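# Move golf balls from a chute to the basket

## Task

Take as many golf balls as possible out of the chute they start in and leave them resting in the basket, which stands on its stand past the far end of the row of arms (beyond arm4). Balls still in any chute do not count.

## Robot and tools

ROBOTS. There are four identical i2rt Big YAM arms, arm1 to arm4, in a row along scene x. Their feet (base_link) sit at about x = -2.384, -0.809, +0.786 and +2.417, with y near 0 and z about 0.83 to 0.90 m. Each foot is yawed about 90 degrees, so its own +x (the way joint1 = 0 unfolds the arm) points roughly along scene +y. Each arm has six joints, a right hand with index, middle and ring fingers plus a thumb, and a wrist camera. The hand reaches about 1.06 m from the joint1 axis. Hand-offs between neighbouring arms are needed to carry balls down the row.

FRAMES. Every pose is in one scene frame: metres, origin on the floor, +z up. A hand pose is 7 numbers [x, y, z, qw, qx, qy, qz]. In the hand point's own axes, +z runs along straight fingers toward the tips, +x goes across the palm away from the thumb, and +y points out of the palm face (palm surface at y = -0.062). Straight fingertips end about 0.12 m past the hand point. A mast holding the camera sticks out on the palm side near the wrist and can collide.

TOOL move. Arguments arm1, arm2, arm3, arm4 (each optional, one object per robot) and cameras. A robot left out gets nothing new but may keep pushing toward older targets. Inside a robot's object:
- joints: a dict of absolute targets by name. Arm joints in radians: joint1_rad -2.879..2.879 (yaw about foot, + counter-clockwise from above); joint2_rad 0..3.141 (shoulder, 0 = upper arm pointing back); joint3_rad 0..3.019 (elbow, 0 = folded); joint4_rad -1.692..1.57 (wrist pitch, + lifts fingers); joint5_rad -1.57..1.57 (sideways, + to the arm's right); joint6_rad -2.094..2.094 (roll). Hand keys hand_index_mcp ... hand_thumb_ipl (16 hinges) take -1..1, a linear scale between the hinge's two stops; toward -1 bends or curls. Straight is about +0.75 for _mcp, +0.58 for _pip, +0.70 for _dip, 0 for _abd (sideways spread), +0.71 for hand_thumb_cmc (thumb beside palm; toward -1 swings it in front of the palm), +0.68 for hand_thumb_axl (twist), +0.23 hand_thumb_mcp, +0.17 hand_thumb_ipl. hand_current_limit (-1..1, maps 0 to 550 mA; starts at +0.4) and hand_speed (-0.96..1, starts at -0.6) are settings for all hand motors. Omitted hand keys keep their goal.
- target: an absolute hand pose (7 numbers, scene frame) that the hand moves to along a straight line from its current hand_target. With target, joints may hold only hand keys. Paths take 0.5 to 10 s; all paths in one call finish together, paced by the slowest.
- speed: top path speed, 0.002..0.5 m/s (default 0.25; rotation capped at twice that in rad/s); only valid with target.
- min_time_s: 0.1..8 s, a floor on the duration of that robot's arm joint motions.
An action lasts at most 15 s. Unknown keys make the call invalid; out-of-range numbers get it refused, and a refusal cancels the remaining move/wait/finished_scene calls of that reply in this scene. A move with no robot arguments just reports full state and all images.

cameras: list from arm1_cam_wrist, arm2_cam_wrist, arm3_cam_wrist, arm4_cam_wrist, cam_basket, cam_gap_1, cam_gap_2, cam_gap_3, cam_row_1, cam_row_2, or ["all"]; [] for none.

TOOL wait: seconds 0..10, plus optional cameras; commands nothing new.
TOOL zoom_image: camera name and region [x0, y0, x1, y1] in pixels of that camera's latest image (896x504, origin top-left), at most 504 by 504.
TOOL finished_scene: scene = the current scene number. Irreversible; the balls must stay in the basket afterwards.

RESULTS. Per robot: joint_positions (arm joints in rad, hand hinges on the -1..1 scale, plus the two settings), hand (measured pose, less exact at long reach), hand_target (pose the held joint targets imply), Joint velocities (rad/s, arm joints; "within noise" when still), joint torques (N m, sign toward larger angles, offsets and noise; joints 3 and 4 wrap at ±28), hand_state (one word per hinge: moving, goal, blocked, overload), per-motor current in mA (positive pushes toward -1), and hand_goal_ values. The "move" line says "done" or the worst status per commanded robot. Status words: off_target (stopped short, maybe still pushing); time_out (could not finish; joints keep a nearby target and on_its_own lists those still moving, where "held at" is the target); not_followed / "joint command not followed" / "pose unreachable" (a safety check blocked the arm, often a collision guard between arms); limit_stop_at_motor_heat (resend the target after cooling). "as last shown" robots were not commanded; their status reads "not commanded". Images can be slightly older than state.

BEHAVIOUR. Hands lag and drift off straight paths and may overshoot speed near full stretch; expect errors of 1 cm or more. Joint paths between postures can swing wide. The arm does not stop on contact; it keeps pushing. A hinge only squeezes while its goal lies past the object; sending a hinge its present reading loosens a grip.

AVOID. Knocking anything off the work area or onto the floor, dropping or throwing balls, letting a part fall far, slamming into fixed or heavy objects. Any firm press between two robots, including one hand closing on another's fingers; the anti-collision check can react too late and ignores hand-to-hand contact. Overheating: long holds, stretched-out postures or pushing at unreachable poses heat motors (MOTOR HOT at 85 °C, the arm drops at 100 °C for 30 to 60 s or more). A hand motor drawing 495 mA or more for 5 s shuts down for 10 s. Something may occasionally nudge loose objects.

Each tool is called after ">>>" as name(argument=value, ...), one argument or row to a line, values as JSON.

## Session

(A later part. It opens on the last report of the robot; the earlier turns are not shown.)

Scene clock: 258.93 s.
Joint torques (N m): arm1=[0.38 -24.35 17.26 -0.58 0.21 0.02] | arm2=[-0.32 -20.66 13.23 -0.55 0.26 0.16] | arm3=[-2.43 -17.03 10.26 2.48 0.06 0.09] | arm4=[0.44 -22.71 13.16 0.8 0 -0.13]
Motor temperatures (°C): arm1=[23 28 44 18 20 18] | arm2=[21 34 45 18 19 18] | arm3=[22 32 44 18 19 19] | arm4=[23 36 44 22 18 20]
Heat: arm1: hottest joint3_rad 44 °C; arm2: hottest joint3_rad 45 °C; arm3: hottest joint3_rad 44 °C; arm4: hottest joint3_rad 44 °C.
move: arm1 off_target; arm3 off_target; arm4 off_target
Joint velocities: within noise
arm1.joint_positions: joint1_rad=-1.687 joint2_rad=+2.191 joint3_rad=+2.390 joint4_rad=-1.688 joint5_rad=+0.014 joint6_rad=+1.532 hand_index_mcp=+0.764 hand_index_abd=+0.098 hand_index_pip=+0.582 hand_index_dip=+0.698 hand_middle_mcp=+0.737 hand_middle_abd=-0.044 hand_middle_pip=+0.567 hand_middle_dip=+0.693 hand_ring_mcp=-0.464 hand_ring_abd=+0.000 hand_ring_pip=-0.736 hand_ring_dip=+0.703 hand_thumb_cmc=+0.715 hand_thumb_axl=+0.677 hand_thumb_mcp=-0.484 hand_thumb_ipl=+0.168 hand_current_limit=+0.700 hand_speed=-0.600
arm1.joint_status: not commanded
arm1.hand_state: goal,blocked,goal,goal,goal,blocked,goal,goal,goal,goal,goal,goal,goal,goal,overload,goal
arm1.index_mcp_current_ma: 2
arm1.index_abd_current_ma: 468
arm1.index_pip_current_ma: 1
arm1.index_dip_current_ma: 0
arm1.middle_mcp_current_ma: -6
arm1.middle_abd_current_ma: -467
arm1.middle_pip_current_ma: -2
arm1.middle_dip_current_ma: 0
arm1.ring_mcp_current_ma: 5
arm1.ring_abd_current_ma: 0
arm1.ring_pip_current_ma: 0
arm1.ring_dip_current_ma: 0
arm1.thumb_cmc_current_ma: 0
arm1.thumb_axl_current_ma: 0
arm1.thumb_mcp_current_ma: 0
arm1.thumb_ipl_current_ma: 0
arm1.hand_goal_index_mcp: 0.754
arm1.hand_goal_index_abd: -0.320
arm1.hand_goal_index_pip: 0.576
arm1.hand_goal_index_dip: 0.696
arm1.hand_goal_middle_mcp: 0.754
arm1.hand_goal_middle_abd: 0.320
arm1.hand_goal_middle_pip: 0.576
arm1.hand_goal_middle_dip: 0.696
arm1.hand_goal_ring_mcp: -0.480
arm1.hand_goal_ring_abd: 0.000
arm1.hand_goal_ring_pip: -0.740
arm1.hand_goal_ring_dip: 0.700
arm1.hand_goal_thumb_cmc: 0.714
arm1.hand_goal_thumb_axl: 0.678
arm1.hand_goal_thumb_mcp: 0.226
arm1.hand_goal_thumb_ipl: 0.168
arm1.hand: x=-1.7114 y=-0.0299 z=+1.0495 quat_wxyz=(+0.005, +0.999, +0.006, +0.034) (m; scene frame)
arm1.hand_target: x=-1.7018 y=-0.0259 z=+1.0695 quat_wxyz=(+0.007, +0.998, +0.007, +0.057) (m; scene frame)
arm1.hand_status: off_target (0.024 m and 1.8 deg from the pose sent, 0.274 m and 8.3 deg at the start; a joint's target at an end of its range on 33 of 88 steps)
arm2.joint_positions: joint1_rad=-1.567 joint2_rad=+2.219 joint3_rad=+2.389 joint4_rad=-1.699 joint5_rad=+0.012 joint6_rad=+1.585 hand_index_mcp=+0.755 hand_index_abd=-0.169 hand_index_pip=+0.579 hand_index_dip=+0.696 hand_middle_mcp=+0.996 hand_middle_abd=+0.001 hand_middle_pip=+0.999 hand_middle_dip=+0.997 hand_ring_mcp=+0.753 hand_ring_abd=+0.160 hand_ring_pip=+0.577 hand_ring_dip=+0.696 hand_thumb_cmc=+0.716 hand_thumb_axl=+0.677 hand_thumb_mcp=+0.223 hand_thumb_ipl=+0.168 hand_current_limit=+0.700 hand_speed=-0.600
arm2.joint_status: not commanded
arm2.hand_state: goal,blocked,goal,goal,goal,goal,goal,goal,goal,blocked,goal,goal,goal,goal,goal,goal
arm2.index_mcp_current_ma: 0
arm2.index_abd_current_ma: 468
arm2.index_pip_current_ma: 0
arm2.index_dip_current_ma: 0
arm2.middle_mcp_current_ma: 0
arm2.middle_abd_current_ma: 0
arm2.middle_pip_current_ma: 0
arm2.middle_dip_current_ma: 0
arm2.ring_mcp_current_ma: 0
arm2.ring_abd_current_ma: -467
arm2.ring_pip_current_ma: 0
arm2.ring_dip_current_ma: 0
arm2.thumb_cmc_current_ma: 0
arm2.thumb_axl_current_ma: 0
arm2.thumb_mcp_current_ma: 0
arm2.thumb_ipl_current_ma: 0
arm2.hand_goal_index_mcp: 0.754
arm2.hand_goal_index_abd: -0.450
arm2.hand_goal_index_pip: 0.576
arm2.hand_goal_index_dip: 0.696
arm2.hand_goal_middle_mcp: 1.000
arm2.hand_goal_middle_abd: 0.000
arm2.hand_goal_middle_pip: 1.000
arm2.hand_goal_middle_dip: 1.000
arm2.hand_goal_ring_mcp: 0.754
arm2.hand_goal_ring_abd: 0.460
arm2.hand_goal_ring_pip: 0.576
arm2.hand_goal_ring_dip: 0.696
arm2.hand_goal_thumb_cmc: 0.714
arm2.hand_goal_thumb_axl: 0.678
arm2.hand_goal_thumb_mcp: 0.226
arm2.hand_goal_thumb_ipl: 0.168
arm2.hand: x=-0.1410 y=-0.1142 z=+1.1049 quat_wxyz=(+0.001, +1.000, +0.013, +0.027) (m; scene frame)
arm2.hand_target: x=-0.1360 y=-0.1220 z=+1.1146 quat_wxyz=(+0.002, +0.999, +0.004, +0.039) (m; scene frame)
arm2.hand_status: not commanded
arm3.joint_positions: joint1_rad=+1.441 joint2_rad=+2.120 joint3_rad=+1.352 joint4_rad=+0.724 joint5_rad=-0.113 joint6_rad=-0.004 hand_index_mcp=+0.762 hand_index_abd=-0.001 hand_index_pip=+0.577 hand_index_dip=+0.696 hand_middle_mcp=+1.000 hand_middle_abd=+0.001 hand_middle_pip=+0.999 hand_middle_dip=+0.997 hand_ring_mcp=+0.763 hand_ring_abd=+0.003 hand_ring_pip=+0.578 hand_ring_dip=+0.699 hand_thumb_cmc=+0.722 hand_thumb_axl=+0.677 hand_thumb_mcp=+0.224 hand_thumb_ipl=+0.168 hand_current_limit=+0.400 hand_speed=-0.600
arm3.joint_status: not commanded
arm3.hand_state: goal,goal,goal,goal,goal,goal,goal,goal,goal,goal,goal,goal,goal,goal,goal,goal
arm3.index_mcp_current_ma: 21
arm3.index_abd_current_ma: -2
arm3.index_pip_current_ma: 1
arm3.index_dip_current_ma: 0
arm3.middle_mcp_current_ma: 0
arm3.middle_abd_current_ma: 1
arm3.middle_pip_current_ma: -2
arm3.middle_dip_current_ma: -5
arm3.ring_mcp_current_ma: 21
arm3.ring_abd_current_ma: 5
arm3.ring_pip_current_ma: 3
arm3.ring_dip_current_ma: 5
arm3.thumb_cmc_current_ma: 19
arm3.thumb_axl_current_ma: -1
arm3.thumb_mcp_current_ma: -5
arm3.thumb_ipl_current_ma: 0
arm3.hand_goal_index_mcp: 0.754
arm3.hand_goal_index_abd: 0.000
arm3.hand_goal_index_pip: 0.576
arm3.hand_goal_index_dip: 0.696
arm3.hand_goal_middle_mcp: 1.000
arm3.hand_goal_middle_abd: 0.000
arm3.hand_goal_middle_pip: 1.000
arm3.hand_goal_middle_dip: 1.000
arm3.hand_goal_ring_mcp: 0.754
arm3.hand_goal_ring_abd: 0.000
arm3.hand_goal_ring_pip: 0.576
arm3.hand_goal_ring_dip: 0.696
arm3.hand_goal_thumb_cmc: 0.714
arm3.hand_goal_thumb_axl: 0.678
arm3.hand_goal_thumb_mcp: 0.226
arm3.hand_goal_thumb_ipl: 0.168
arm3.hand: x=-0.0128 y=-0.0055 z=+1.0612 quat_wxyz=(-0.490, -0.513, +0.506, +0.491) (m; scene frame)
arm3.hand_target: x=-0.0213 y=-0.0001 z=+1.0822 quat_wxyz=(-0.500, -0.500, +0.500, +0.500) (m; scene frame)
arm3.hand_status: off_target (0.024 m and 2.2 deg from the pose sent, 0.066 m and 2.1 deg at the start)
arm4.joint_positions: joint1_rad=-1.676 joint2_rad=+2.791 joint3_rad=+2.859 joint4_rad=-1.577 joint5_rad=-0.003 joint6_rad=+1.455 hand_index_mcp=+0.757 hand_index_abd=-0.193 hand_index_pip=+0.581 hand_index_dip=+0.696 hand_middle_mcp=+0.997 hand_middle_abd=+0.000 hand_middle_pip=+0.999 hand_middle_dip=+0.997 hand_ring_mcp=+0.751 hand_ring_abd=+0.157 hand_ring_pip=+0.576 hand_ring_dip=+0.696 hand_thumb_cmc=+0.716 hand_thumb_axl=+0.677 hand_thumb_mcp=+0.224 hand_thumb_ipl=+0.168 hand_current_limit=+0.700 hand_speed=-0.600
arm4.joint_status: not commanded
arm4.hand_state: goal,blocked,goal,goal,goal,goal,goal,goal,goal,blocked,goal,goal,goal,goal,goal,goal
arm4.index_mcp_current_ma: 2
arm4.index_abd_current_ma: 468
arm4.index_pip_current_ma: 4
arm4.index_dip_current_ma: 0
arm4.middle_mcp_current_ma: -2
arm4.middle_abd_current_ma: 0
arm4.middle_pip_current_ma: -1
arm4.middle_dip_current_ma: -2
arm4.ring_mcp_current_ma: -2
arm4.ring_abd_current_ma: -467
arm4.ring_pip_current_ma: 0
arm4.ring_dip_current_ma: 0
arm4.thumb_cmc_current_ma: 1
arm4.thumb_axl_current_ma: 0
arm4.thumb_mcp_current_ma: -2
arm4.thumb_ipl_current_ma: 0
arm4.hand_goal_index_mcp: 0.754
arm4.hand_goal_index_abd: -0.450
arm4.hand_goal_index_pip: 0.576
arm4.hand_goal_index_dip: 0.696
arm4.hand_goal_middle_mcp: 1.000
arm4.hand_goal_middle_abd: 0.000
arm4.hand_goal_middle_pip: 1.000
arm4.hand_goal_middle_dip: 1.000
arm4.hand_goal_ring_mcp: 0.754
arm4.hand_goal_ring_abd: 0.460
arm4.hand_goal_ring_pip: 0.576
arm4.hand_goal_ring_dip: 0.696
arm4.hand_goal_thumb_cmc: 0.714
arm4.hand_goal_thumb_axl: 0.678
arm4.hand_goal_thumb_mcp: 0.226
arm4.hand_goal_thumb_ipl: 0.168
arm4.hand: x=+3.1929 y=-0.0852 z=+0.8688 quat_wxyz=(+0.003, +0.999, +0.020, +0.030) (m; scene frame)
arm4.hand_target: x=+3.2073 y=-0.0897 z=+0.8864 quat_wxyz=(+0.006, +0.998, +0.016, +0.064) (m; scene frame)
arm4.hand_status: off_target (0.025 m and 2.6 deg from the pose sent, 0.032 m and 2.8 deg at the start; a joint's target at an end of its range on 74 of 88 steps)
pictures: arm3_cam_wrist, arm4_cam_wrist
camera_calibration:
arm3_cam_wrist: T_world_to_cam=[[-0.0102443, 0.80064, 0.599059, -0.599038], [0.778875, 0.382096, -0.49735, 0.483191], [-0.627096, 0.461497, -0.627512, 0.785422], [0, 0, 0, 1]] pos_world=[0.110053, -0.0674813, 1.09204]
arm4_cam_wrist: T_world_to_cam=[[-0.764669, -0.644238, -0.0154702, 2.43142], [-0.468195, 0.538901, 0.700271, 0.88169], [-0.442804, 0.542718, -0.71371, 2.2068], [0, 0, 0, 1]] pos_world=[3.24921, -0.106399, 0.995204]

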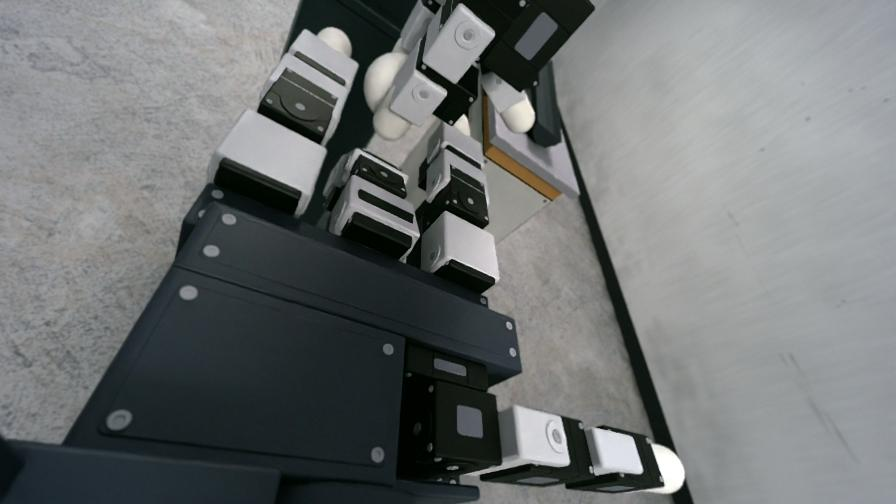

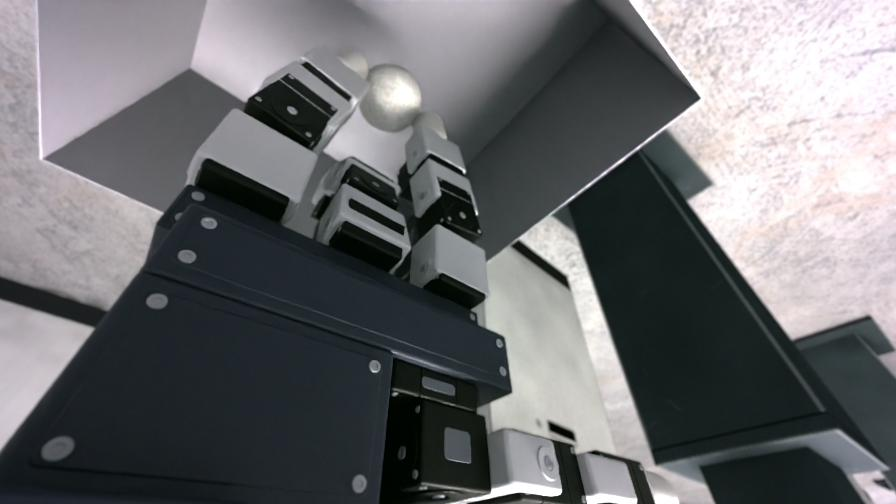

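>>> move(
  arm3={"joints": {"hand_index_abd": -0.45, "hand_ring_abd": 0.46}},
  arm4={"joints": {"hand_index_abd": 0.05, "hand_ring_abd": -0.05}},
  arm2={"joints": {"hand_current_limit": 0.7}},
  cameras=["arm4_cam_wrist", "cam_basket"],
)

>>> move(
  arm3={"joints": {"hand_current_limit": 0.7}},
  arm2={"joints": {"hand_index_abd": 0, "hand_ring_abd": 0}},
  arm4={"target": [3.205, -0.09, 1.10, 0, 1, 0, 0.02], "speed": 0.15},
  cameras=["cam_basket"],
)

Scene clock: 260.77 s.
Joint torques (N m): arm1=[0.32 -24.23 17.31 -0.61 0.22 0.02] | arm2=[-0.32 -20.95 13.2 -0.51 0.26 0.17] | arm3=[-2.43 -16.97 10.26 2.47 0.09 0.09] | arm4=[0.5 -22.77 13.18 0.8 0.01 -0.14]
Motor temperatures (°C): arm1=[23 28 43 18 20 17] | arm2=[21 34 45 18 19 18] | arm3=[22 32 44 18 19 19] | arm4=[23 37 44 22 18 20]
Heat: arm1: hottest joint3_rad 43 °C; arm2: hottest joint3_rad 45 °C; arm3: hottest joint3_rad 44 °C; arm4: hottest joint3_rad 44 °C.
move: arm2 done; arm3 off_target; arm4 done
Joint velocities: within noise
arm1: as last shown
arm2.joint_positions: joint1_rad=-1.567 joint2_rad=+2.219 joint3_rad=+2.389 joint4_rad=-1.699 joint5_rad=+0.012 joint6_rad=+1.585 hand_index_mcp=+0.756 hand_index_abd=-0.169 hand_index_pip=+0.579 hand_index_dip=+0.696 hand_middle_mcp=+0.996 hand_middle_abd=+0.001 hand_middle_pip=+0.999 hand_middle_dip=+0.997 hand_ring_mcp=+0.755 hand_ring_abd=+0.160 hand_ring_pip=+0.578 hand_ring_dip=+0.697 hand_thumb_cmc=+0.716 hand_thumb_axl=+0.677 hand_thumb_mcp=+0.223 hand_thumb_ipl=+0.168 hand_current_limit=+0.700 hand_speed=-0.600
arm2.joint_status: all done
arm2.hand_state: goal,blocked,goal,goal,goal,goal,goal,goal,goal,blocked,goal,goal,goal,goal,goal,goal
arm2.index_mcp_current_ma: 0
arm2.index_abd_current_ma: 468
arm2.index_pip_current_ma: 0
arm2.index_dip_current_ma: 0
arm2.middle_mcp_current_ma: 0
arm2.middle_abd_current_ma: 0
arm2.middle_pip_current_ma: 0
arm2.middle_dip_current_ma: 0
arm2.ring_mcp_current_ma: 0
arm2.ring_abd_current_ma: -467
arm2.ring_pip_current_ma: 0
arm2.ring_dip_current_ma: 0
arm2.thumb_cmc_current_ma: 0
arm2.thumb_axl_current_ma: 0
arm2.thumb_mcp_current_ma: 0
arm2.thumb_ipl_current_ma: 0
arm2.hand_goal_index_mcp: 0.754
arm2.hand_goal_index_abd: -0.450
arm2.hand_goal_index_pip: 0.576
arm2.hand_goal_index_dip: 0.696
arm2.hand_goal_middle_mcp: 1.000
arm2.hand_goal_middle_abd: 0.000
arm2.hand_goal_middle_pip: 1.000
arm2.hand_goal_middle_dip: 1.000
arm2.hand_goal_ring_mcp: 0.754
arm2.hand_goal_ring_abd: 0.460
arm2.hand_goal_ring_pip: 0.576
arm2.hand_goal_ring_dip: 0.696
arm2.hand_goal_thumb_cmc: 0.714
arm2.hand_goal_thumb_axl: 0.678
arm2.hand_goal_thumb_mcp: 0.226
arm2.hand_goal_thumb_ipl: 0.168
arm2.hand: x=-0.1410 y=-0.1142 z=+1.1048 quat_wxyz=(+0.001, +1.000, +0.013, +0.027) (m; scene frame)
arm2.hand_target: x=-0.1360 y=-0.1220 z=+1.1146 quat_wxyz=(+0.002, +0.999, +0.004, +0.039) (m; scene frame)
arm2.hand_status: not commanded
arm3.joint_positions: joint1_rad=+1.441 joint2_rad=+2.120 joint3_rad=+1.352 joint4_rad=+0.724 joint5_rad=-0.114 joint6_rad=-0.004 hand_index_mcp=+0.762 hand_index_abd=-0.161 hand_index_pip=+0.577 hand_index_dip=+0.696 hand_middle_mcp=+1.000 hand_middle_abd=+0.001 hand_middle_pip=+0.999 hand_middle_dip=+0.997 hand_ring_mcp=+0.763 hand_ring_abd=+0.153 hand_ring_pip=+0.578 hand_ring_dip=+0.699 hand_thumb_cmc=+0.722 hand_thumb_axl=+0.677 hand_thumb_mcp=+0.224 hand_thumb_ipl=+0.168 hand_current_limit=+0.400 hand_speed=-0.600
arm3.joint_status: hand_index_abd off_target (ended at -0.161, target -0.450); hand_ring_abd off_target (ended at +0.153, target +0.460)
arm3.hand_state: goal,blocked,goal,goal,goal,goal,goal,goal,goal,blocked,goal,goal,goal,goal,goal,goal
arm3.index_mcp_current_ma: 21
arm3.index_abd_current_ma: 385
arm3.index_pip_current_ma: 1
arm3.index_dip_current_ma: 0
arm3.middle_mcp_current_ma: 0
arm3.middle_abd_current_ma: 1
arm3.middle_pip_current_ma: -2
arm3.middle_dip_current_ma: -5
arm3.ring_mcp_current_ma: 21
arm3.ring_abd_current_ma: -385
arm3.ring_pip_current_ma: 3
arm3.ring_dip_current_ma: 5
arm3.thumb_cmc_current_ma: 19
arm3.thumb_axl_current_ma: -1
arm3.thumb_mcp_current_ma: -5
arm3.thumb_ipl_current_ma: 0
arm3.hand_goal_index_mcp: 0.754
arm3.hand_goal_index_abd: -0.450
arm3.hand_goal_index_pip: 0.576
arm3.hand_goal_index_dip: 0.696
arm3.hand_goal_middle_mcp: 1.000
arm3.hand_goal_middle_abd: 0.000
arm3.hand_goal_middle_pip: 1.000
arm3.hand_goal_middle_dip: 1.000
arm3.hand_goal_ring_mcp: 0.754
arm3.hand_goal_ring_abd: 0.460
arm3.hand_goal_ring_pip: 0.576
arm3.hand_goal_ring_dip: 0.696
arm3.hand_goal_thumb_cmc: 0.714
arm3.hand_goal_thumb_axl: 0.678
arm3.hand_goal_thumb_mcp: 0.226
arm3.hand_goal_thumb_ipl: 0.168
arm3.hand: x=-0.0128 y=-0.0055 z=+1.0612 quat_wxyz=(-0.490, -0.513, +0.506, +0.491) (m; scene frame)
arm3.hand_target: x=-0.0213 y=-0.0001 z=+1.0822 quat_wxyz=(-0.500, -0.500, +0.500, +0.500) (m; scene frame)
arm3.hand_status: not commanded
arm4.joint_positions: joint1_rad=-1.676 joint2_rad=+2.791 joint3_rad=+2.859 joint4_rad=-1.577 joint5_rad=-0.003 joint6_rad=+1.455 hand_index_mcp=+0.755 hand_index_abd=+0.047 hand_index_pip=+0.579 hand_index_dip=+0.696 hand_middle_mcp=+0.997 hand_middle_abd=+0.000 hand_middle_pip=+0.999 hand_middle_dip=+0.997 hand_ring_mcp=+0.751 hand_ring_abd=-0.046 hand_ring_pip=+0.576 hand_ring_dip=+0.696 hand_thumb_cmc=+0.716 hand_thumb_axl=+0.677 hand_thumb_mcp=+0.224 hand_thumb_ipl=+0.168 hand_current_limit=+0.700 hand_speed=-0.600
arm4.joint_status: all done
arm4.hand_state: goal,goal,goal,goal,goal,goal,goal,goal,goal,goal,goal,goal,goal,goal,goal,goal
arm4.index_mcp_current_ma: 1
arm4.index_abd_current_ma: -2
arm4.index_pip_current_ma: 2
arm4.index_dip_current_ma: 0
arm4.middle_mcp_current_ma: -2
arm4.middle_abd_current_ma: 0
arm4.middle_pip_current_ma: -1
arm4.middle_dip_current_ma: -2
arm4.ring_mcp_current_ma: -2
arm4.ring_abd_current_ma: 3
arm4.ring_pip_current_ma: 0
arm4.ring_dip_current_ma: 0
arm4.thumb_cmc_current_ma: 1
arm4.thumb_axl_current_ma: 0
arm4.thumb_mcp_current_ma: -2
arm4.thumb_ipl_current_ma: 0
arm4.hand_goal_index_mcp: 0.754
arm4.hand_goal_index_abd: 0.050
arm4.hand_goal_index_pip: 0.576
arm4.hand_goal_index_dip: 0.696
arm4.hand_goal_middle_mcp: 1.000
arm4.hand_goal_middle_abd: 0.000
arm4.hand_goal_middle_pip: 1.000
arm4.hand_goal_middle_dip: 1.000
arm4.hand_goal_ring_mcp: 0.754
arm4.hand_goal_ring_abd: -0.050
arm4.hand_goal_ring_pip: 0.576
arm4.hand_goal_ring_dip: 0.696
arm4.hand_goal_thumb_cmc: 0.714
arm4.hand_goal_thumb_axl: 0.678
arm4.hand_goal_thumb_mcp: 0.226
arm4.hand_goal_thumb_ipl: 0.168
arm4.hand: x=+3.1929 y=-0.0852 z=+0.8688 quat_wxyz=(+0.003, +0.999, +0.020, +0.030) (m; scene frame)
arm4.hand_target: x=+3.2073 y=-0.0897 z=+0.8864 quat_wxyz=(+0.006, +0.998, +0.016, +0.064) (m; scene frame)
arm4.hand_status: not commanded
pictures: arm4_cam_wrist, cam_basket
camera_calibration:
arm4_cam_wrist: T_world_to_cam=[[-0.764669, -0.644238, -0.0154702, 2.43142], [-0.468195, 0.538901, 0.700271, 0.88169], [-0.442804, 0.542718, -0.71371, 2.2068], [0, 0, 0, 1]] pos_world=[3.24921, -0.106399, 0.995204]

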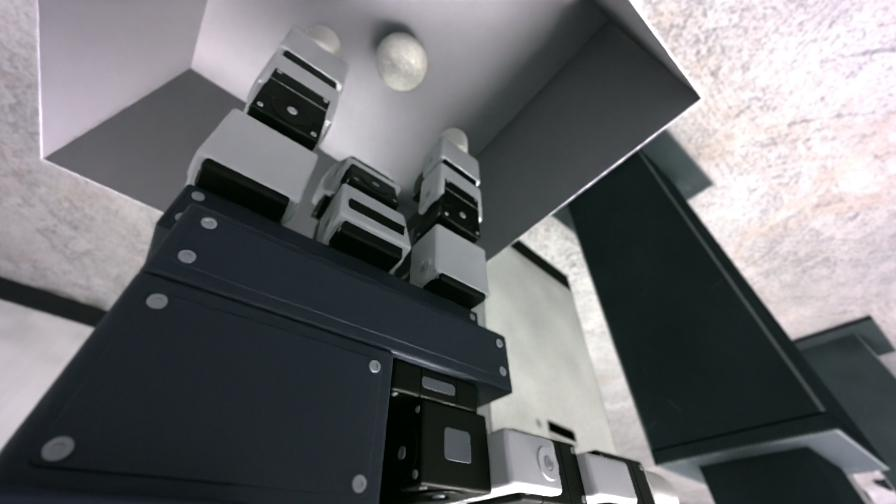

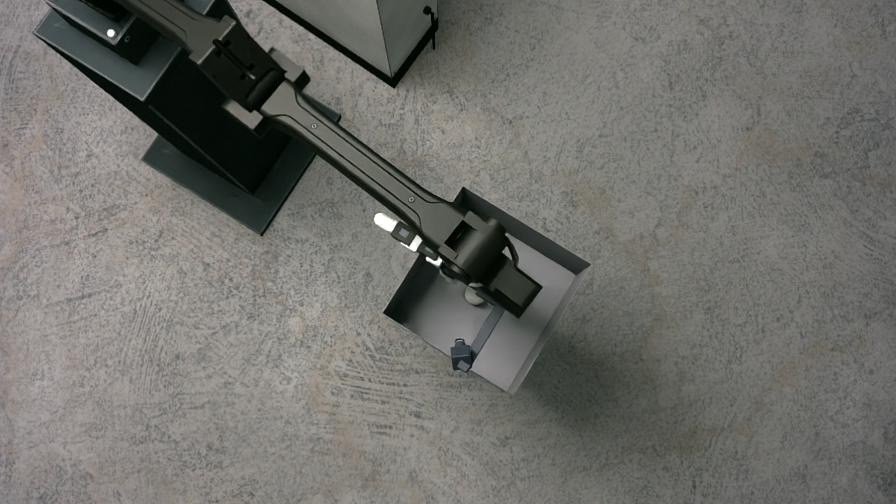

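Scene clock: 262.80 s.
Joint torques (N m): arm1=[0.21 -24.35 17.33 -0.61 0.22 0.02] | arm2=[-0.44 -20.78 13.18 -0.53 0.24 0.17] | arm3=[-2.43 -17.49 10.24 2.66 0.05 0.09] | arm4=[0.56 -24.53 12.67 0.79 0.18 -0.32]
Motor temperatures (°C): arm1=[23 28 43 18 20 17] | arm2=[21 34 45 18 19 18] | arm3=[22 32 44 18 19 19] | arm4=[23 37 44 22 18 20]
Heat: arm1: hottest joint3_rad 43 °C; arm2: hottest joint3_rad 45 °C; arm3: hottest joint3_rad 44 °C; arm4: hottest joint3_rad 44 °C.
move: arm2 done; arm3 done; arm4 off_target
Joint velocities: within noise
arm1: as last shown
arm2.joint_positions: joint1_rad=-1.567 joint2_rad=+2.219 joint3_rad=+2.389 joint4_rad=-1.699 joint5_rad=+0.012 joint6_rad=+1.585 hand_index_mcp=+0.755 hand_index_abd=-0.003 hand_index_pip=+0.579 hand_index_dip=+0.696 hand_middle_mcp=+0.996 hand_middle_abd=+0.001 hand_middle_pip=+0.999 hand_middle_dip=+0.997 hand_ring_mcp=+0.755 hand_ring_abd=+0.003 hand_ring_pip=+0.578 hand_ring_dip=+0.697 hand_thumb_cmc=+0.716 hand_thumb_axl=+0.677 hand_thumb_mcp=+0.223 hand_thumb_ipl=+0.168 hand_current_limit=+0.700 hand_speed=-0.600
arm2.joint_status: all done
arm2.hand_state: goal,goal,goal,goal,goal,goal,goal,goal,goal,goal,goal,goal,goal,goal,goal,goal
arm2.index_mcp_current_ma: 0
arm2.index_abd_current_ma: 0
arm2.index_pip_current_ma: 0
arm2.index_dip_current_ma: 0
arm2.middle_mcp_current_ma: 0
arm2.middle_abd_current_ma: 0
arm2.middle_pip_current_ma: 0
arm2.middle_dip_current_ma: 0
arm2.ring_mcp_current_ma: 0
arm2.ring_abd_current_ma: 0
arm2.ring_pip_current_ma: 0
arm2.ring_dip_current_ma: 0
arm2.thumb_cmc_current_ma: 0
arm2.thumb_axl_current_ma: 0
arm2.thumb_mcp_current_ma: 0
arm2.thumb_ipl_current_ma: 0
arm2.hand_goal_index_mcp: 0.754
arm2.hand_goal_index_abd: 0.000
arm2.hand_goal_index_pip: 0.576
arm2.hand_goal_index_dip: 0.696
arm2.hand_goal_middle_mcp: 1.000
arm2.hand_goal_middle_abd: 0.000
arm2.hand_goal_middle_pip: 1.000
arm2.hand_goal_middle_dip: 1.000
arm2.hand_goal_ring_mcp: 0.754
arm2.hand_goal_ring_abd: 0.000
arm2.hand_goal_ring_pip: 0.576
arm2.hand_goal_ring_dip: 0.696
arm2.hand_goal_thumb_cmc: 0.714
arm2.hand_goal_thumb_axl: 0.678
arm2.hand_goal_thumb_mcp: 0.226
arm2.hand_goal_thumb_ipl: 0.168
arm2.hand: x=-0.1410 y=-0.1142 z=+1.1049 quat_wxyz=(+0.001, +1.000, +0.013, +0.027) (m; scene frame)
arm2.hand_target: x=-0.1360 y=-0.1220 z=+1.1146 quat_wxyz=(+0.002, +0.999, +0.004, +0.039) (m; scene frame)
arm2.hand_status: not commanded
arm3.joint_positions: joint1_rad=+1.441 joint2_rad=+2.125 joint3_rad=+1.352 joint4_rad=+0.720 joint5_rad=-0.113 joint6_rad=-0.004 hand_index_mcp=+0.765 hand_index_abd=-0.162 hand_index_pip=+0.578 hand_index_dip=+0.696 hand_middle_mcp=+1.000 hand_middle_abd=+0.001 hand_middle_pip=+0.999 hand_middle_dip=+0.997 hand_ring_mcp=+0.766 hand_ring_abd=+0.153 hand_ring_pip=+0.579 hand_ring_dip=+0.699 hand_thumb_cmc=+0.722 hand_thumb_axl=+0.677 hand_thumb_mcp=+0.224 hand_thumb_ipl=+0.168 hand_current_limit=+0.700 hand_speed=-0.600
arm3.joint_status: all done
arm3.hand_state: goal,blocked,goal,goal,goal,goal,goal,goal,goal,blocked,goal,goal,goal,goal,goal,goal
arm3.index_mcp_current_ma: 28
arm3.index_abd_current_ma: 467
arm3.index_pip_current_ma: 4
arm3.index_dip_current_ma: 0
arm3.middle_mcp_current_ma: 0
arm3.middle_abd_current_ma: 1
arm3.middle_pip_current_ma: -2
arm3.middle_dip_current_ma: -5
arm3.ring_mcp_current_ma: 31
arm3.ring_abd_current_ma: -467
arm3.ring_pip_current_ma: 6
arm3.ring_dip_current_ma: 5
arm3.thumb_cmc_current_ma: 19
arm3.thumb_axl_current_ma: -1
arm3.thumb_mcp_current_ma: -5
arm3.thumb_ipl_current_ma: 0
arm3.hand_goal_index_mcp: 0.754
arm3.hand_goal_index_abd: -0.450
arm3.hand_goal_index_pip: 0.576
arm3.hand_goal_index_dip: 0.696
arm3.hand_goal_middle_mcp: 1.000
arm3.hand_goal_middle_abd: 0.000
arm3.hand_goal_middle_pip: 1.000
arm3.hand_goal_middle_dip: 1.000
arm3.hand_goal_ring_mcp: 0.754
arm3.hand_goal_ring_abd: 0.460
arm3.hand_goal_ring_pip: 0.576
arm3.hand_goal_ring_dip: 0.696
arm3.hand_goal_thumb_cmc: 0.714
arm3.hand_goal_thumb_axl: 0.678
arm3.hand_goal_thumb_mcp: 0.226
arm3.hand_goal_thumb_ipl: 0.168
arm3.hand: x=-0.0136 y=-0.0053 z=+1.0557 quat_wxyz=(-0.488, -0.515, +0.508, +0.488) (m; scene frame)
arm3.hand_target: x=-0.0213 y=-0.0001 z=+1.0821 quat_wxyz=(-0.500, -0.500, +0.500, +0.500) (m; scene frame)
arm3.hand_status: not commanded
arm4.joint_positions: joint1_rad=-1.676 joint2_rad=+2.551 joint3_rad=+2.866 joint4_rad=-1.652 joint5_rad=+0.013 joint6_rad=+1.410 hand_index_mcp=+0.755 hand_index_abd=+0.048 hand_index_pip=+0.579 hand_index_dip=+0.696 hand_middle_mcp=+0.997 hand_middle_abd=+0.000 hand_middle_pip=+0.999 hand_middle_dip=+0.997 hand_ring_mcp=+0.751 hand_ring_abd=-0.047 hand_ring_pip=+0.576 hand_ring_dip=+0.696 hand_thumb_cmc=+0.716 hand_thumb_axl=+0.677 hand_thumb_mcp=+0.224 hand_thumb_ipl=+0.168 hand_current_limit=+0.700 hand_speed=-0.600
arm4.joint_status: not commanded
arm4.hand_state: goal,goal,goal,goal,goal,goal,goal,goal,goal,goal,goal,goal,goal,goal,goal,goal
arm4.index_mcp_current_ma: 1
arm4.index_abd_current_ma: -1
arm4.index_pip_current_ma: 2
arm4.index_dip_current_ma: 0
arm4.middle_mcp_current_ma: -2
arm4.middle_abd_current_ma: 0
arm4.middle_pip_current_ma: -1
arm4.middle_dip_current_ma: -2
arm4.ring_mcp_current_ma: -2
arm4.ring_abd_current_ma: 2
arm4.ring_pip_current_ma: 0
arm4.ring_dip_current_ma: 0
arm4.thumb_cmc_current_ma: 1
arm4.thumb_axl_current_ma: 0
arm4.thumb_mcp_current_ma: -2
arm4.thumb_ipl_current_ma: 0
arm4.hand_goal_index_mcp: 0.754
arm4.hand_goal_index_abd: 0.050
arm4.hand_goal_index_pip: 0.576
arm4.hand_goal_index_dip: 0.696
arm4.hand_goal_middle_mcp: 1.000
arm4.hand_goal_middle_abd: 0.000
arm4.hand_goal_middle_pip: 1.000
arm4.hand_goal_middle_dip: 1.000
arm4.hand_goal_ring_mcp: 0.754
arm4.hand_goal_ring_abd: -0.050
arm4.hand_goal_ring_pip: 0.576
arm4.hand_goal_ring_dip: 0.696
arm4.hand_goal_thumb_cmc: 0.714
arm4.hand_goal_thumb_axl: 0.678
arm4.hand_goal_thumb_mcp: 0.226
arm4.hand_goal_thumb_ipl: 0.168
arm4.hand: x=+3.1944 y=-0.0880 z=+1.0557 quat_wxyz=(+0.022, +0.992, +0.042, +0.114) (m; scene frame)
arm4.hand_target: x=+3.2011 y=-0.0895 z=+1.0995 quat_wxyz=(+0.029, +0.986, +0.048, +0.156) (m; scene frame)
arm4.hand_status: off_target (0.046 m and 12.1 deg from the pose sent, 0.232 m and 2.6 deg at the start; a joint's target at an end of its range on 57 of 61 steps)
pictures: cam_basket

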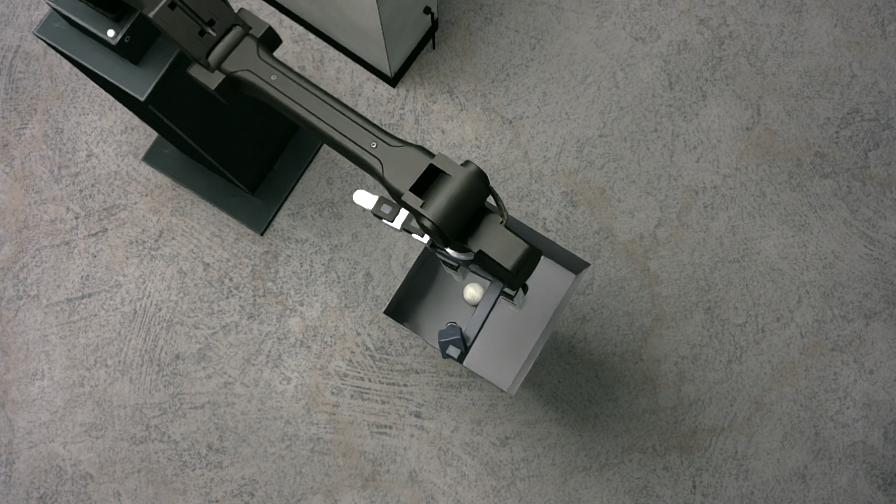

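>>> move(
  arm2={"target": [-0.136, -0.122, 1.21, 0, 1, 0, 0.02], "speed": 0.12},
)

>>> move(
  arm3={"joints": {"joint1_rad": 0, "joint2_rad": 1.46, "joint3_rad": 1.5, "joint4_rad": -1.5, "joint5_rad": 0, "joint6_rad": 0}, "min_time_s": 6},
  arm2={"joints": {"joint1_rad": -1.5, "joint2_rad": 1.75, "joint3_rad": 1.9, "joint4_rad": -1.6, "joint5_rad": 0, "joint6_rad": 1.53, "hand_current_limit": 0.4}, "min_time_s": 3},
  arm4={"joints": {"joint1_rad": -1.5, "joint2_rad": 1.75, "joint3_rad": 1.9, "joint4_rad": -1.6, "joint5_rad": 0, "joint6_rad": 1.53, "hand_index_abd": 0, "hand_ring_abd": 0, "hand_current_limit": 0.4}, "min_time_s": 4},
  cameras=["arm3_cam_wrist"],
)

>>> move(
  arm3={"joints": {"joint1_rad": -1.5, "joint2_rad": 1.75, "joint3_rad": 1.9, "joint4_rad": -1.6, "joint5_rad": 0, "joint6_rad": 1.53}, "min_time_s": 5.5},
  arm2={"joints": {"joint1_rad": 1.53, "joint2_rad": 0.6, "joint3_rad": 1.39, "joint4_rad": -1.35, "joint5_rad": 0, "joint6_rad": 0}, "min_time_s": 6.5},
  arm4={"joints": {"joint1_rad": 1.53, "joint2_rad": 0.6, "joint3_rad": 1.39, "joint4_rad": -1.35, "joint5_rad": 0, "joint6_rad": 0}, "min_time_s": 6.5},
  cameras=["arm3_cam_wrist", "arm1_cam_wrist"],
)

Scene clock: 268.30 s.
Joint torques (N m): arm1=[0.32 -24.23 17.31 -0.62 0.22 0.01] | arm2=[0.44 -22.07 12.48 -0.17 0.28 -0.03] | arm3=[-2.43 -17.44 10.25 2.66 0.05 0.09] | arm4=[0.67 -24.23 12.67 0.76 0.18 -0.33]
Motor temperatures (°C): arm1=[23 28 43 18 20 17] | arm2=[21 34 45 18 19 18] | arm3=[22 33 44 18 19 19] | arm4=[23 38 44 22 18 20]
Heat: arm1: hottest joint3_rad 43 °C; arm2: hottest joint3_rad 45 °C; arm3: hottest joint3_rad 44 °C; arm4: hottest joint3_rad 44 °C.
move: arm2 off_target
Joint velocities: within noise
arm1, arm3, arm4: as last shown
arm2.joint_positions: joint1_rad=-1.567 joint2_rad=+2.146 joint3_rad=+2.472 joint4_rad=-1.699 joint5_rad=+0.039 joint6_rad=+1.572 hand_index_mcp=+0.755 hand_index_abd=-0.003 hand_index_pip=+0.579 hand_index_dip=+0.696 hand_middle_mcp=+0.996 hand_middle_abd=+0.001 hand_middle_pip=+0.999 hand_middle_dip=+0.997 hand_ring_mcp=+0.755 hand_ring_abd=+0.003 hand_ring_pip=+0.578 hand_ring_dip=+0.697 hand_thumb_cmc=+0.716 hand_thumb_axl=+0.677 hand_thumb_mcp=+0.223 hand_thumb_ipl=+0.168 hand_current_limit=+0.700 hand_speed=-0.600
arm2.joint_status: not commanded
arm2.hand_state: goal,goal,goal,goal,goal,goal,goal,goal,goal,goal,goal,goal,goal,goal,goal,goal
arm2.index_mcp_current_ma: 0
arm2.index_abd_current_ma: 0
arm2.index_pip_current_ma: 0
arm2.index_dip_current_ma: 0
arm2.middle_mcp_current_ma: 0
arm2.middle_abd_current_ma: 0
arm2.middle_pip_current_ma: 0
arm2.middle_dip_current_ma: 0
arm2.ring_mcp_current_ma: 0
arm2.ring_abd_current_ma: 0
arm2.ring_pip_current_ma: 0
arm2.ring_dip_current_ma: 0
arm2.thumb_cmc_current_ma: 0
arm2.thumb_axl_current_ma: 0
arm2.thumb_mcp_current_ma: 0
arm2.thumb_ipl_current_ma: 0
arm2.hand_goal_index_mcp: 0.754
arm2.hand_goal_index_abd: 0.000
arm2.hand_goal_index_pip: 0.576
arm2.hand_goal_index_dip: 0.696
arm2.hand_goal_middle_mcp: 1.000
arm2.hand_goal_middle_abd: 0.000
arm2.hand_goal_middle_pip: 1.000
arm2.hand_goal_middle_dip: 1.000
arm2.hand_goal_ring_mcp: 0.754
arm2.hand_goal_ring_abd: 0.000
arm2.hand_goal_ring_pip: 0.576
arm2.hand_goal_ring_dip: 0.696
arm2.hand_goal_thumb_cmc: 0.714
arm2.hand_goal_thumb_axl: 0.678
arm2.hand_goal_thumb_mcp: 0.226
arm2.hand_goal_thumb_ipl: 0.168
arm2.hand: x=-0.1371 y=-0.1197 z=+1.1866 quat_wxyz=(+0.013, +0.994, +0.017, +0.106) (m; scene frame)
arm2.hand_target: x=-0.1373 y=-0.1220 z=+1.2091 quat_wxyz=(+0.015, +0.992, +0.020, +0.125) (m; scene frame)
arm2.hand_status: off_target (0.024 m and 10.2 deg from the pose sent, 0.106 m and 1.8 deg at the start; a joint's target at an end of its range on 42 of 42 steps)
arm3.index_abd_current_ma: 468
arm4.joint_positions: joint1_rad=-1.676 joint2_rad=+2.551 joint3_rad=+2.866 joint4_rad=-1.652 joint5_rad=+0.013 joint6_rad=+1.409 hand_index_mcp=+0.755 hand_index_abd=+0.048 hand_index_pip=+0.579 hand_index_dip=+0.696 hand_middle_mcp=+0.997 hand_middle_abd=+0.000 hand_middle_pip=+0.999 hand_middle_dip=+0.997 hand_ring_mcp=+0.751 hand_ring_abd=-0.047 hand_ring_pip=+0.576 hand_ring_dip=+0.696 hand_thumb_cmc=+0.716 hand_thumb_axl=+0.677 hand_thumb_mcp=+0.224 hand_thumb_ipl=+0.168 hand_current_limit=+0.700 hand_speed=-0.600
pictures: none

Scene clock: 274.77 s.
Joint torques (N m): arm1=[0.26 -24.18 17.26 -0.62 0.22 0.01] | arm2=[1.61 -18.32 9.33 0.61 0.01 0] | arm3=[-2.37 -11.05 11.17 0.28 0.03 0.07] | arm4=[1.32 -16.32 7.62 0.87 -0.01 -0.05]
Motor temperatures (°C): arm1=[23 28 43 18 20 17] | arm2=[21 34 44 18 19 18] | arm3=[22 33 45 18 19 19] | arm4=[23 39 43 22 18 20]
Heat: arm1: hottest joint3_rad 43 °C; arm2: hottest joint3_rad 44 °C; arm3: hottest joint3_rad 45 °C; arm4: hottest joint3_rad 43 °C.
move: arm2 done; arm3 done; arm4 done
Joint velocities: within noise
arm1: as last shown
arm2.joint_positions: joint1_rad=-1.513 joint2_rad=+1.774 joint3_rad=+1.898 joint4_rad=-1.613 joint5_rad=+0.003 joint6_rad=+1.538 hand_index_mcp=+0.755 hand_index_abd=-0.002 hand_index_pip=+0.579 hand_index_dip=+0.696 hand_middle_mcp=+0.996 hand_middle_abd=+0.001 hand_middle_pip=+0.999 hand_middle_dip=+0.997 hand_ring_mcp=+0.755 hand_ring_abd=+0.003 hand_ring_pip=+0.578 hand_ring_dip=+0.697 hand_thumb_cmc=+0.716 hand_thumb_axl=+0.677 hand_thumb_mcp=+0.223 hand_thumb_ipl=+0.168 hand_current_limit=+0.400 hand_speed=-0.600
arm2.joint_status: all done
arm2.hand_state: goal,goal,goal,goal,goal,goal,goal,goal,goal,goal,goal,goal,goal,goal,goal,goal
arm2.index_mcp_current_ma: 0
arm2.index_abd_current_ma: 0
arm2.index_pip_current_ma: 0
arm2.index_dip_current_ma: 0
arm2.middle_mcp_current_ma: 0
arm2.middle_abd_current_ma: 0
arm2.middle_pip_current_ma: 0
arm2.middle_dip_current_ma: 0
arm2.ring_mcp_current_ma: 0
arm2.ring_abd_current_ma: 0
arm2.ring_pip_current_ma: 0
arm2.ring_dip_current_ma: 0
arm2.thumb_cmc_current_ma: 0
arm2.thumb_axl_current_ma: 0
arm2.thumb_mcp_current_ma: 0
arm2.thumb_ipl_current_ma: 0
arm2.hand_goal_index_mcp: 0.754
arm2.hand_goal_index_abd: 0.000
arm2.hand_goal_index_pip: 0.576
arm2.hand_goal_index_dip: 0.696
arm2.hand_goal_middle_mcp: 1.000
arm2.hand_goal_middle_abd: 0.000
arm2.hand_goal_middle_pip: 1.000
arm2.hand_goal_middle_dip: 1.000
arm2.hand_goal_ring_mcp: 0.754
arm2.hand_goal_ring_abd: 0.000
arm2.hand_goal_ring_pip: 0.576
arm2.hand_goal_ring_dip: 0.696
arm2.hand_goal_thumb_cmc: 0.714
arm2.hand_goal_thumb_axl: 0.678
arm2.hand_goal_thumb_mcp: 0.226
arm2.hand_goal_thumb_ipl: 0.168
arm2.hand: x=-0.2624 y=-0.0897 z=+1.1818 quat_wxyz=(-0.004, +0.997, +0.064, +0.048) (m; scene frame)
arm2.hand_target: x=-0.2619 y=-0.0821 z=+1.1952 quat_wxyz=(-0.006, +0.995, +0.074, +0.067) (m; scene frame)
arm2.hand_status: not commanded
arm3.joint_positions: joint1_rad=+0.006 joint2_rad=+1.474 joint3_rad=+1.449 joint4_rad=-1.492 joint5_rad=+0.000 joint6_rad=-0.004 hand_index_mcp=+0.755 hand_index_abd=-0.162 hand_index_pip=+0.578 hand_index_dip=+0.696 hand_middle_mcp=+0.998 hand_middle_abd=+0.001 hand_middle_pip=+0.999 hand_middle_dip=+0.997 hand_ring_mcp=+0.757 hand_ring_abd=+0.153 hand_ring_pip=+0.579 hand_ring_dip=+0.699 hand_thumb_cmc=+0.718 hand_thumb_axl=+0.677 hand_thumb_mcp=+0.224 hand_thumb_ipl=+0.168 hand_current_limit=+0.700 hand_speed=-0.600
arm3.joint_status: all done
arm3.hand_state: goal,blocked,goal,goal,goal,goal,goal,goal,goal,blocked,goal,goal,goal,goal,goal,goal
arm3.index_mcp_current_ma: 2
arm3.index_abd_current_ma: 467
arm3.index_pip_current_ma: 4
arm3.index_dip_current_ma: 0
arm3.middle_mcp_current_ma: -4
arm3.middle_abd_current_ma: 1
arm3.middle_pip_current_ma: -2
arm3.middle_dip_current_ma: -5
arm3.ring_mcp_current_ma: 6
arm3.ring_abd_current_ma: -467
arm3.ring_pip_current_ma: 6
arm3.ring_dip_current_ma: 5
arm3.thumb_cmc_current_ma: 8
arm3.thumb_axl_current_ma: -1
arm3.thumb_mcp_current_ma: -5
arm3.thumb_ipl_current_ma: 0
arm3.hand_goal_index_mcp: 0.754
arm3.hand_goal_index_abd: -0.450
arm3.hand_goal_index_pip: 0.576
arm3.hand_goal_index_dip: 0.696
arm3.hand_goal_middle_mcp: 1.000
arm3.hand_goal_middle_abd: 0.000
arm3.hand_goal_middle_pip: 1.000
arm3.hand_goal_middle_dip: 1.000
arm3.hand_goal_ring_mcp: 0.754
arm3.hand_goal_ring_abd: 0.460
arm3.hand_goal_ring_pip: 0.576
arm3.hand_goal_ring_dip: 0.696
arm3.hand_goal_thumb_cmc: 0.714
arm3.hand_goal_thumb_axl: 0.678
arm3.hand_goal_thumb_mcp: 0.226
arm3.hand_goal_thumb_ipl: 0.168
arm3.hand: x=+0.7949 y=+0.4382 z=+1.0957 quat_wxyz=(-0.003, -0.016, +0.999, +0.031) (m; scene frame)
arm3.hand_target: x=+0.7982 y=+0.4459 z=+1.1270 quat_wxyz=(-0.003, -0.011, +0.998, +0.060) (m; scene frame)
arm3.hand_status: not commanded
arm4.joint_positions: joint1_rad=-1.507 joint2_rad=+1.772 joint3_rad=+1.909 joint4_rad=-1.610 joint5_rad=+0.002 joint6_rad=+1.516 hand_index_mcp=+0.755 hand_index_abd=+0.003 hand_index_pip=+0.579 hand_index_dip=+0.696 hand_middle_mcp=+0.997 hand_middle_abd=+0.000 hand_middle_pip=+0.999 hand_middle_dip=+0.997 hand_ring_mcp=+0.751 hand_ring_abd=-0.002 hand_ring_pip=+0.576 hand_ring_dip=+0.696 hand_thumb_cmc=+0.716 hand_thumb_axl=+0.677 hand_thumb_mcp=+0.224 hand_thumb_ipl=+0.168 hand_current_limit=+0.400 hand_speed=-0.600
arm4.joint_status: all done
arm4.hand_state: goal,goal,goal,goal,goal,goal,goal,goal,goal,goal,goal,goal,goal,goal,goal,goal
arm4.index_mcp_current_ma: 1
arm4.index_abd_current_ma: 2
arm4.index_pip_current_ma: 2
arm4.index_dip_current_ma: 0
arm4.middle_mcp_current_ma: -2
arm4.middle_abd_current_ma: 0
arm4.middle_pip_current_ma: -1
arm4.middle_dip_current_ma: -2
arm4.ring_mcp_current_ma: -2
arm4.ring_abd_current_ma: -1
arm4.ring_pip_current_ma: 0
arm4.ring_dip_current_ma: 0
arm4.thumb_cmc_current_ma: 1
arm4.thumb_axl_current_ma: 0
arm4.thumb_mcp_current_ma: -2
arm4.thumb_ipl_current_ma: 0
arm4.hand_goal_index_mcp: 0.754
arm4.hand_goal_index_abd: 0.000
arm4.hand_goal_index_pip: 0.576
arm4.hand_goal_index_dip: 0.696
arm4.hand_goal_middle_mcp: 1.000
arm4.hand_goal_middle_abd: 0.000
arm4.hand_goal_middle_pip: 1.000
arm4.hand_goal_middle_dip: 1.000
arm4.hand_goal_ring_mcp: 0.754
arm4.hand_goal_ring_abd: 0.000
arm4.hand_goal_ring_pip: 0.576
arm4.hand_goal_ring_dip: 0.696
arm4.hand_goal_thumb_cmc: 0.714
arm4.hand_goal_thumb_axl: 0.678
arm4.hand_goal_thumb_mcp: 0.226
arm4.hand_goal_thumb_ipl: 0.168
arm4.hand: x=+2.9722 y=+0.0260 z=+1.1863 quat_wxyz=(+0.001, +0.996, +0.074, +0.048) (m; scene frame)
arm4.hand_target: x=+2.9684 y=+0.0303 z=+1.1940 quat_wxyz=(+0.000, +0.996, +0.070, +0.059) (m; scene frame)
arm4.hand_status: not commanded
pictures: arm3_cam_wrist
camera_calibration:
arm3_cam_wrist: T_world_to_cam=[[0.786209, 0.6159, 0.0504175, -0.917635], [0.395182, -0.563824, 0.725213, -0.918189], [0.475085, -0.550245, -0.686676, 0.740848], [0, 0, 0, 1]] pos_world=[0.732339, 0.455122, 1.22087]

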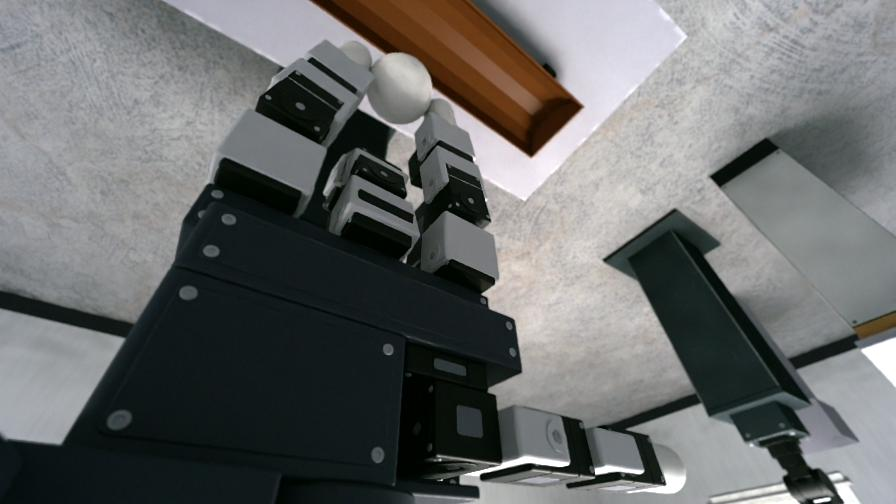

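Scene clock: 281.83 s.
Joint torques (N m): arm1=[0.32 -24.23 17.24 -0.61 0.22 0.02] | arm2=[1.2 -0.38 8.69 2.8 0.11 -0.06] | arm3=[-1.9 -13.68 11.19 0.16 -0.01 0.16] | arm4=[1.2 1.55 6.69 3.06 0.08 -0.38]
Motor temperatures (°C): arm1=[23 28 42 18 20 17] | arm2=[21 33 43 18 19 18] | arm3=[22 32 46 18 19 19] | arm4=[23 38 43 22 18 20]
Heat: arm1: hottest joint3_rad 42 °C; arm2: hottest joint3_rad 43 °C; arm3: hottest joint3_rad 46 °C; arm4: hottest joint3_rad 43 °C.
move: arm2 done; arm3 done; arm4 done
Joint velocities: within noise
arm1: as last shown
arm2.joint_positions: joint1_rad=+1.520 joint2_rad=+0.605 joint3_rad=+1.388 joint4_rad=-1.373 joint5_rad=+0.001 joint6_rad=+0.008 hand_index_mcp=+0.759 hand_index_abd=-0.002 hand_index_pip=+0.578 hand_index_dip=+0.696 hand_middle_mcp=+1.000 hand_middle_abd=+0.001 hand_middle_pip=+0.999 hand_middle_dip=+0.997 hand_ring_mcp=+0.759 hand_ring_abd=+0.003 hand_ring_pip=+0.578 hand_ring_dip=+0.697 hand_thumb_cmc=+0.719 hand_thumb_axl=+0.677 hand_thumb_mcp=+0.223 hand_thumb_ipl=+0.168 hand_current_limit=+0.400 hand_speed=-0.600
arm2.joint_status: all done
arm2.hand_state: goal,goal,goal,goal,goal,goal,goal,goal,goal,goal,goal,goal,goal,goal,goal,goal
arm2.index_mcp_current_ma: 0
arm2.index_abd_current_ma: 0
arm2.index_pip_current_ma: 0
arm2.index_dip_current_ma: 0
arm2.middle_mcp_current_ma: 0
arm2.middle_abd_current_ma: 0
arm2.middle_pip_current_ma: 0
arm2.middle_dip_current_ma: 0
arm2.ring_mcp_current_ma: 0
arm2.ring_abd_current_ma: 0
arm2.ring_pip_current_ma: 0
arm2.ring_dip_current_ma: 0
arm2.thumb_cmc_current_ma: 0
arm2.thumb_axl_current_ma: 0
arm2.thumb_mcp_current_ma: 0
arm2.thumb_ipl_current_ma: 0
arm2.hand_goal_index_mcp: 0.754
arm2.hand_goal_index_abd: 0.000
arm2.hand_goal_index_pip: 0.576
arm2.hand_goal_index_dip: 0.696
arm2.hand_goal_middle_mcp: 1.000
arm2.hand_goal_middle_abd: 0.000
arm2.hand_goal_middle_pip: 1.000
arm2.hand_goal_middle_dip: 1.000
arm2.hand_goal_ring_mcp: 0.754
arm2.hand_goal_ring_abd: 0.000
arm2.hand_goal_ring_pip: 0.576
arm2.hand_goal_ring_dip: 0.696
arm2.hand_goal_thumb_cmc: 0.714
arm2.hand_goal_thumb_axl: 0.678
arm2.hand_goal_thumb_mcp: 0.226
arm2.hand_goal_thumb_ipl: 0.168
arm2.hand: x=-1.0890 y=-0.0307 z=+1.4889 quat_wxyz=(-0.325, -0.621, +0.631, +0.333) (m; scene frame)
arm2.hand_target: x=-1.0879 y=-0.0343 z=+1.4972 quat_wxyz=(-0.335, -0.622, +0.620, +0.341) (m; scene frame)
arm2.hand_status: not commanded
arm3.joint_positions: joint1_rad=-1.500 joint2_rad=+1.750 joint3_rad=+1.848 joint4_rad=-1.591 joint5_rad=+0.000 joint6_rad=+1.517 hand_index_mcp=+0.753 hand_index_abd=-0.162 hand_index_pip=+0.577 hand_index_dip=+0.696 hand_middle_mcp=+0.996 hand_middle_abd=+0.001 hand_middle_pip=+0.999 hand_middle_dip=+0.997 hand_ring_mcp=+0.754 hand_ring_abd=+0.153 hand_ring_pip=+0.578 hand_ring_dip=+0.699 hand_thumb_cmc=+0.716 hand_thumb_axl=+0.677 hand_thumb_mcp=+0.224 hand_thumb_ipl=+0.168 hand_current_limit=+0.700 hand_speed=-0.600
arm3.joint_status: all done
arm3.hand_state: goal,blocked,goal,goal,goal,goal,goal,goal,goal,blocked,goal,goal,goal,goal,goal,goal
arm3.index_mcp_current_ma: -1
arm3.index_abd_current_ma: 468
arm3.index_pip_current_ma: 2
arm3.index_dip_current_ma: 0
arm3.middle_mcp_current_ma: -7
arm3.middle_abd_current_ma: 1
arm3.middle_pip_current_ma: -2
arm3.middle_dip_current_ma: -5
arm3.ring_mcp_current_ma: 0
arm3.ring_abd_current_ma: -467
arm3.ring_pip_current_ma: 3
arm3.ring_dip_current_ma: 5
arm3.thumb_cmc_current_ma: 4
arm3.thumb_axl_current_ma: -1
arm3.thumb_mcp_current_ma: -5
arm3.thumb_ipl_current_ma: 0
arm3.hand_goal_index_mcp: 0.754
arm3.hand_goal_index_abd: -0.450
arm3.hand_goal_index_pip: 0.576
arm3.hand_goal_index_dip: 0.696
arm3.hand_goal_middle_mcp: 1.000
arm3.hand_goal_middle_abd: 0.000
arm3.hand_goal_middle_pip: 1.000
arm3.hand_goal_middle_dip: 1.000
arm3.hand_goal_ring_mcp: 0.754
arm3.hand_goal_ring_abd: 0.460
arm3.hand_goal_ring_pip: 0.576
arm3.hand_goal_ring_dip: 0.696
arm3.hand_goal_thumb_cmc: 0.714
arm3.hand_goal_thumb_axl: 0.678
arm3.hand_goal_thumb_mcp: 0.226
arm3.hand_goal_thumb_ipl: 0.168
arm3.hand: x=+1.3304 y=-0.1309 z=+1.1056 quat_wxyz=(-0.006, +0.997, +0.074, +0.036) (m; scene frame)
arm3.hand_target: x=+1.3378 y=-0.1305 z=+1.1257 quat_wxyz=(-0.007, +0.996, +0.067, +0.058) (m; scene frame)
arm3.hand_status: not commanded
arm4.joint_positions: joint1_rad=+1.524 joint2_rad=+0.603 joint3_rad=+1.400 joint4_rad=-1.370 joint5_rad=-0.001 joint6_rad=+0.015 hand_index_mcp=+0.759 hand_index_abd=+0.003 hand_index_pip=+0.578 hand_index_dip=+0.696 hand_middle_mcp=+1.000 hand_middle_abd=+0.000 hand_middle_pip=+0.999 hand_middle_dip=+0.997 hand_ring_mcp=+0.759 hand_ring_abd=-0.001 hand_ring_pip=+0.576 hand_ring_dip=+0.696 hand_thumb_cmc=+0.719 hand_thumb_axl=+0.677 hand_thumb_mcp=+0.224 hand_thumb_ipl=+0.168 hand_current_limit=+0.400 hand_speed=-0.600
arm4.joint_status: all done
arm4.hand_state: goal,goal,goal,goal,goal,goal,goal,goal,goal,goal,goal,goal,goal,goal,goal,goal
arm4.index_mcp_current_ma: 5
arm4.index_abd_current_ma: 2
arm4.index_pip_current_ma: 1
arm4.index_dip_current_ma: 0
arm4.middle_mcp_current_ma: 0
arm4.middle_abd_current_ma: 0
arm4.middle_pip_current_ma: -1
arm4.middle_dip_current_ma: -2
arm4.ring_mcp_current_ma: 5
arm4.ring_abd_current_ma: -1
arm4.ring_pip_current_ma: 0
arm4.ring_dip_current_ma: 0
arm4.thumb_cmc_current_ma: 5
arm4.thumb_axl_current_ma: 0
arm4.thumb_mcp_current_ma: -2
arm4.thumb_ipl_current_ma: 0
arm4.hand_goal_index_mcp: 0.754
arm4.hand_goal_index_abd: 0.000
arm4.hand_goal_index_pip: 0.576
arm4.hand_goal_index_dip: 0.696
arm4.hand_goal_middle_mcp: 1.000
arm4.hand_goal_middle_abd: 0.000
arm4.hand_goal_middle_pip: 1.000
arm4.hand_goal_middle_dip: 1.000
arm4.hand_goal_ring_mcp: 0.754
arm4.hand_goal_ring_abd: 0.000
arm4.hand_goal_ring_pip: 0.576
arm4.hand_goal_ring_dip: 0.696
arm4.hand_goal_thumb_cmc: 0.714
arm4.hand_goal_thumb_axl: 0.678
arm4.hand_goal_thumb_mcp: 0.226
arm4.hand_goal_thumb_ipl: 0.168
arm4.hand: x=+2.1492 y=+0.0917 z=+1.5063 quat_wxyz=(-0.339, -0.610, +0.631, +0.338) (m; scene frame)
arm4.hand_target: x=+2.1472 y=+0.0890 z=+1.5073 quat_wxyz=(-0.342, -0.614, +0.623, +0.344) (m; scene frame)
arm4.hand_status: not commanded
pictures: arm1_cam_wrist, arm3_cam_wrist
camera_calibration:
arm1_cam_wrist: T_world_to_cam=[[-0.781646, -0.617614, -0.0870776, -1.22611], [-0.496859, 0.53217, 0.685511, -1.59785], [-0.377041, 0.579093, -0.722836, 0.25415], [0, 0, 0, 1]] pos_world=[-1.65646, -0.054109, 1.17229]
arm3_cam_wrist: T_world_to_cam=[[-0.708841, -0.703921, -0.0451633, 0.933299], [-0.500217, 0.456505, 0.735789, -0.144802], [-0.49732, 0.544149, -0.675703, 1.60494], [0, 0, 0, 1]] pos_world=[1.3873, -0.150254, 1.23316]

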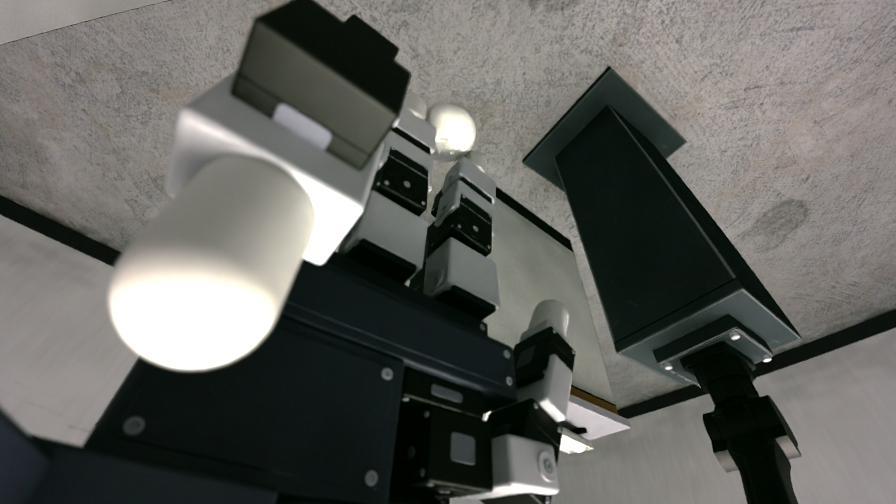

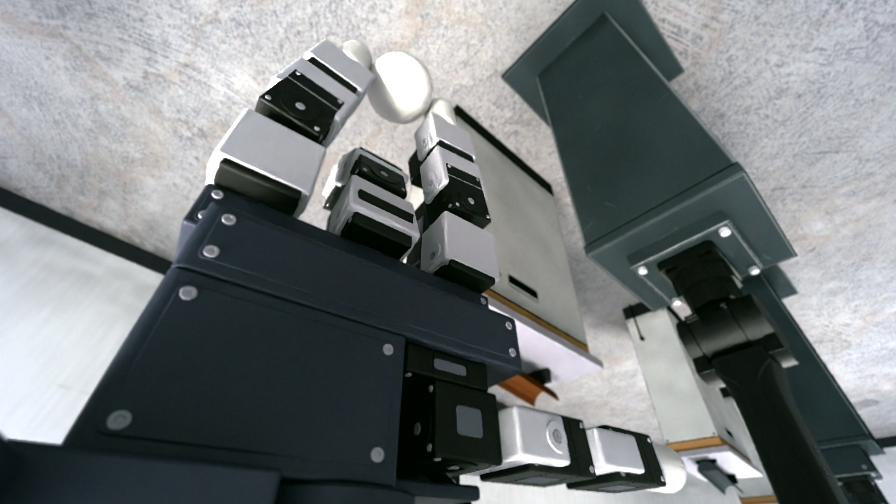

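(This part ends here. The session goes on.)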